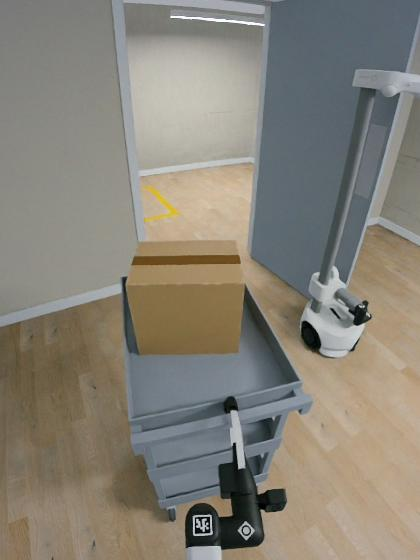

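>>> move(blocking=false, cameras=[], r2={"base":{"strafe_m":0.16},"pace":"slow"})

>>> wait(seconds=3, cameras=[])

>>> move(blocking=false, cameras=[], r2={"base":{"translate_m":0.35,"strafe_m":0.02},"pace":"slow"})

>>> wait(seconds=6, cameras=["r2_head_camera","r1_head_right_camera"])

Scene clock: 493.23 s.
move: r2 moving
r1: as last shown
r1.lidar_m: 4.64 2.96 2.07 1.96 0.28 0.25 0.47 1.41 1.52 0.80 0.88 3.69
r1.motor_effort: lift_m=+20(20) arm_m=+5(5) wheel_0=-6(7) wheel_1=+7(7) wheel_2=-1(1)
r1.servo_current: wrist_yaw_rad=39(65) wrist_pitch_rad=39(46) wrist_roll_rad=33(59) gripper_m=33(52)
r1.wrist_depth_mm: - 133 133 - 357 222 - / - 111 133 - 366 221 - / - 114 139 - 366 223 - / - 134 186 - 373 223 - / 206 - - - 375 224 - / 220 1229 194 1098 191 223 917 / 218 750 750 153 345 222 741
r2.base_odometry: x=-2.019 y=-1.653 heading=+2.972
r2.turned_by_wheels: +0.000
r2.turned_by_imu: +0.000
r2.base_tilt: forward=-0.7 right=+0.1
r2.lidar_m: 0.42 0.42 1.71 1.34 1.31 1.43 2.12 3.67 3.96 3.49 3.41 0.49
r2.base_status: strafe_m moving
r2.joint_positions: lift_m=+0.687 arm_m=+0.060 wrist_yaw_rad=+0.001 wrist_pitch_rad=+0.003 wrist_roll_rad=+1.569 gripper_m=-0.014
r2.joint_status: not commanded
r2.measured_speeds: translate_m=+0.000 strafe_m=+0.054 rotate_rad=-0.001 lift_m=+0.000 arm_m=+0.000 wrist_yaw_rad=-0.020 wrist_pitch_rad=+0.000 wrist_roll_rad=+0.000
r2.motor_effort: lift_m=+21(21) arm_m=+4(4) wheel_0=-8(10) wheel_1=+6(10) wheel_2=+0(5)
r2.servo_current: wrist_yaw_rad=46(52) wrist_pitch_rad=33(46) wrist_roll_rad=52(59) gripper_m=78(85)
r2.hand_pose: x=+0.5193 y=-0.0873 z=+0.8641 quat_wxyz=(+0.708, +0.706, +0.001, -0.001) (m; r2's base frame)
r2.wrist_depth_mm: - - 1229 200 264 273 272 / - - - 193 255 1618 1205 / - - - 189 248 1708 - / - - 554 182 242 798 - / - 439 442 178 235 820 - / - 442 188 172 180 - - / - - 449 - 222 - -
pictures: none
No camera images: "cameras" was empty.

Scene clock: 495.47 s.
earlier move: r2 done
r1.base_odometry: x=-2.163 y=-0.628 heading=-2.308
r1.turned_by_wheels: +0.000
r1.turned_by_imu: +0.000
r1.base_tilt: forward=-1.6 right=+1.3
r1.lidar_m: 4.65 2.95 2.07 1.96 0.29 0.25 0.46 1.45 1.54 0.82 0.91 3.67
r1.base_status: not commanded
r1.joint_positions: lift_m=+0.124 arm_m=+0.000 wrist_yaw_rad=+3.196 wrist_pitch_rad=+0.002 wrist_roll_rad=+0.000 gripper_m=+0.056
r1.joint_status: not commanded
r1.measured_speeds: all 0
r1.motor_effort: lift_m=+19(20) arm_m=+5(5) wheel_0=-5(7) wheel_1=+7(7) wheel_2=-1(1)
r1.servo_current: wrist_yaw_rad=46(72) wrist_pitch_rad=39(52) wrist_roll_rad=46(65) gripper_m=39(52)
r1.hand_pose: x=-0.1219 y=+0.0715 z=+0.3019 quat_wxyz=(-0.027, -0.001, +0.000, +1.000) (m; r1's base frame)
r1.wrist_depth_mm: - 133 132 - 357 221 - / - 111 133 - 362 222 - / - 114 139 - 368 223 - / - 134 186 - 375 222 - / 206 - - - 377 223 - / 220 1205 193 1078 191 223 917 / 219 759 759 153 343 223 741
r2.base_odometry: x=-2.044 y=-1.796 heading=+2.972
r2.turned_by_wheels: +0.000
r2.turned_by_imu: +0.000
r2.base_tilt: forward=-0.7 right=+0.1
r2.lidar_m: 0.41 0.47 1.54 1.20 1.18 1.30 1.89 3.71 4.02 3.63 3.57 0.46
r2.base_status: done
r2.joint_positions: lift_m=+0.687 arm_m=+0.060 wrist_yaw_rad=-0.005 wrist_pitch_rad=+0.003 wrist_roll_rad=+1.569 gripper_m=-0.014
r2.joint_status: not commanded
r2.measured_speeds: all 0
r2.motor_effort: lift_m=+21(21) arm_m=+4(4) wheel_0=-6(14) wheel_1=+1(10) wheel_2=-1(5)
r2.servo_current: wrist_yaw_rad=39(72) wrist_pitch_rad=39(52) wrist_roll_rad=39(59) gripper_m=78(85)
r2.hand_pose: x=+0.5188 y=-0.0889 z=+0.8641 quat_wxyz=(+0.708, +0.706, -0.001, -0.003) (m; r2's base frame)
r2.wrist_depth_mm: - - - 169 229 1576 1205 / - - - 170 229 1576 - / - - 609 171 230 - - / - 445 439 171 231 831 - / - 462 455 172 231 831 - / - 466 189 173 179 - - / - - 484 - 234 - -
wait: 2.23 of 3 s (r2 has come to rest)
pictures: none
No camera images: "cameras" was empty.

Scene clock: 495.97 s.
move: r2 moving
r1: as last shown
r1.lidar_m: 4.66 2.95 2.07 1.95 0.28 0.25 0.48 1.44 1.53 0.83 0.92 3.67
r1.motor_effort: lift_m=+19(20) arm_m=+5(5) wheel_0=-6(6) wheel_1=+6(7) wheel_2=-1(1)
r1.servo_current: wrist_yaw_rad=39(59) wrist_pitch_rad=39(46) wrist_roll_rad=46(72) gripper_m=39(46)
r1.wrist_depth_mm: - 133 132 - 359 223 - / - 112 133 - 364 222 - / - 114 138 - 368 221 - / - 134 185 - 377 222 - / 206 - - - 375 224 - / 220 1205 194 1098 191 224 931 / 218 759 750 153 343 222 759
r2.base_odometry: x=-2.056 y=-1.795 heading=+2.972
r2.turned_by_wheels: +0.000
r2.turned_by_imu: +0.000
r2.base_tilt: forward=-0.7 right=+0.1
r2.lidar_m: 0.44 0.49 1.57 1.20 1.17 1.27 1.88 3.73 4.04 3.63 3.57 0.48
r2.base_status: translate_m moving; strafe_m moving
r2.joint_positions: lift_m=+0.687 arm_m=+0.060 wrist_yaw_rad=-0.005 wrist_pitch_rad=+0.003 wrist_roll_rad=+1.569 gripper_m=-0.014
r2.joint_status: not commanded
r2.measured_speeds: translate_m=+0.048 strafe_m=+0.003 rotate_rad=+0.000 lift_m=+0.000 arm_m=+0.000 wrist_yaw_rad=+0.000 wrist_pitch_rad=+0.000 wrist_roll_rad=+0.000
r2.motor_effort: lift_m=+21(21) arm_m=+4(4) wheel_0=+5(10) wheel_1=+7(8) wheel_2=-17(17)
r2.servo_current: wrist_yaw_rad=46(59) wrist_pitch_rad=39(46) wrist_roll_rad=46(59) gripper_m=85(85)
r2.hand_pose: x=+0.5188 y=-0.0889 z=+0.8641 quat_wxyz=(+0.708, +0.706, -0.001, -0.003) (m; r2's base frame)
r2.wrist_depth_mm: - - - 167 225 1576 1205 / - - - 167 227 1618 580 / - - - 169 227 809 - / - 442 436 168 228 831 - / - 459 452 169 229 831 - / - 469 188 169 183 - - / - - 484 - 229 - -
pictures: none
No camera images: "cameras" was empty.

Scene clock: 500.27 s.
earlier move: r2 done
r1.base_odometry: x=-2.163 y=-0.628 heading=-2.308
r1.turned_by_wheels: +0.000
r1.turned_by_imu: +0.000
r1.base_tilt: forward=-1.6 right=+1.3
r1.lidar_m: 4.65 2.95 2.08 1.96 0.30 0.25 0.46 1.41 0.83 0.86 0.99 3.71
r1.base_status: not commanded
r1.joint_positions: lift_m=+0.124 arm_m=+0.000 wrist_yaw_rad=+3.196 wrist_pitch_rad=+0.002 wrist_roll_rad=+0.000 gripper_m=+0.056
r1.joint_status: not commanded
r1.measured_speeds: all 0
r1.motor_effort: lift_m=+19(20) arm_m=+5(5) wheel_0=-6(7) wheel_1=+7(7) wheel_2=-1(1)
r1.servo_current: wrist_yaw_rad=52(72) wrist_pitch_rad=46(52) wrist_roll_rad=46(72) gripper_m=46(46)
r1.hand_pose: x=-0.1219 y=+0.0715 z=+0.3019 quat_wxyz=(-0.027, -0.001, +0.000, +1.000) (m; r1's base frame)
r1.wrist_depth_mm: - 133 133 - 362 221 - / - 111 132 - 362 222 - / - 114 138 - 366 220 - / - 134 186 - 373 222 - / 206 - - - 375 223 - / 220 1229 193 1078 191 222 931 / 217 759 750 153 345 223 741
r2.base_odometry: x=-2.392 y=-1.757 heading=+2.973
r2.turned_by_wheels: +0.001
r2.turned_by_imu: +0.003
r2.base_tilt: forward=-0.7 right=+0.0
r2.lidar_m: 0.43 0.45 1.69 1.33 1.29 1.41 2.14 4.07 4.38 3.49 1.40 0.49
r2.base_status: done
r2.joint_positions: lift_m=+0.687 arm_m=+0.060 wrist_yaw_rad=+0.002 wrist_pitch_rad=+0.003 wrist_roll_rad=+1.569 gripper_m=-0.014
r2.joint_status: not commanded
r2.measured_speeds: all 0
r2.motor_effort: lift_m=+21(21) arm_m=+4(5) wheel_0=+8(14) wheel_1=+6(9) wheel_2=-5(17)
r2.servo_current: wrist_yaw_rad=46(59) wrist_pitch_rad=33(46) wrist_roll_rad=52(65) gripper_m=78(85)
r2.hand_pose: x=+0.5194 y=-0.0869 z=+0.8641 quat_wxyz=(+0.708, +0.706, +0.002, +0.000) (m; r2's base frame)
r2.wrist_depth_mm: - - - 185 248 257 268 / - - - 182 243 1618 1205 / - - - 180 240 1576 - / 1661 - 439 178 236 831 - / 1576 452 442 174 232 809 - / - 452 189 171 181 - - / - - 462 - 225 - -
wait: 4.30 of 6 s (r2 has come to rest)
pictures: r1_head_right_camera, r2_head_camera
Images, in order (width x height): r1_head_right_camera 420x672, r2_head_camera 420x560.

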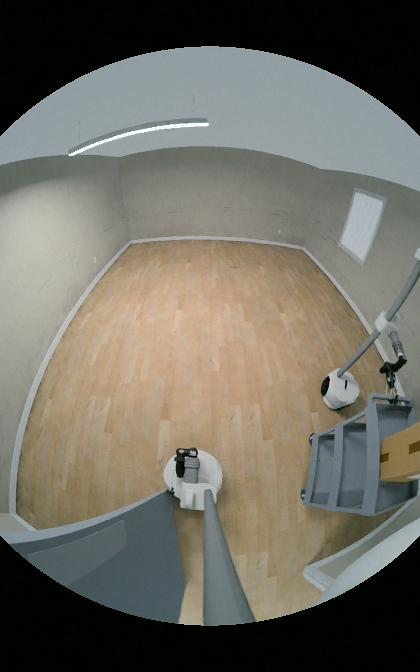

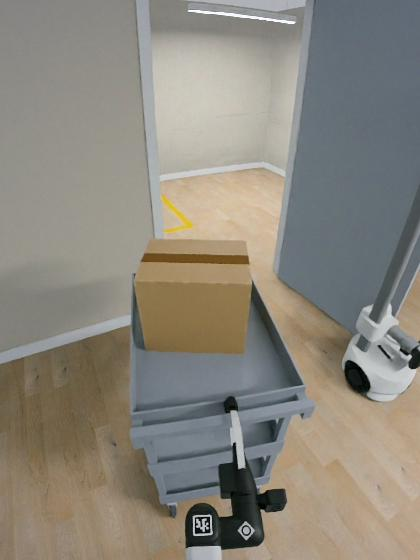

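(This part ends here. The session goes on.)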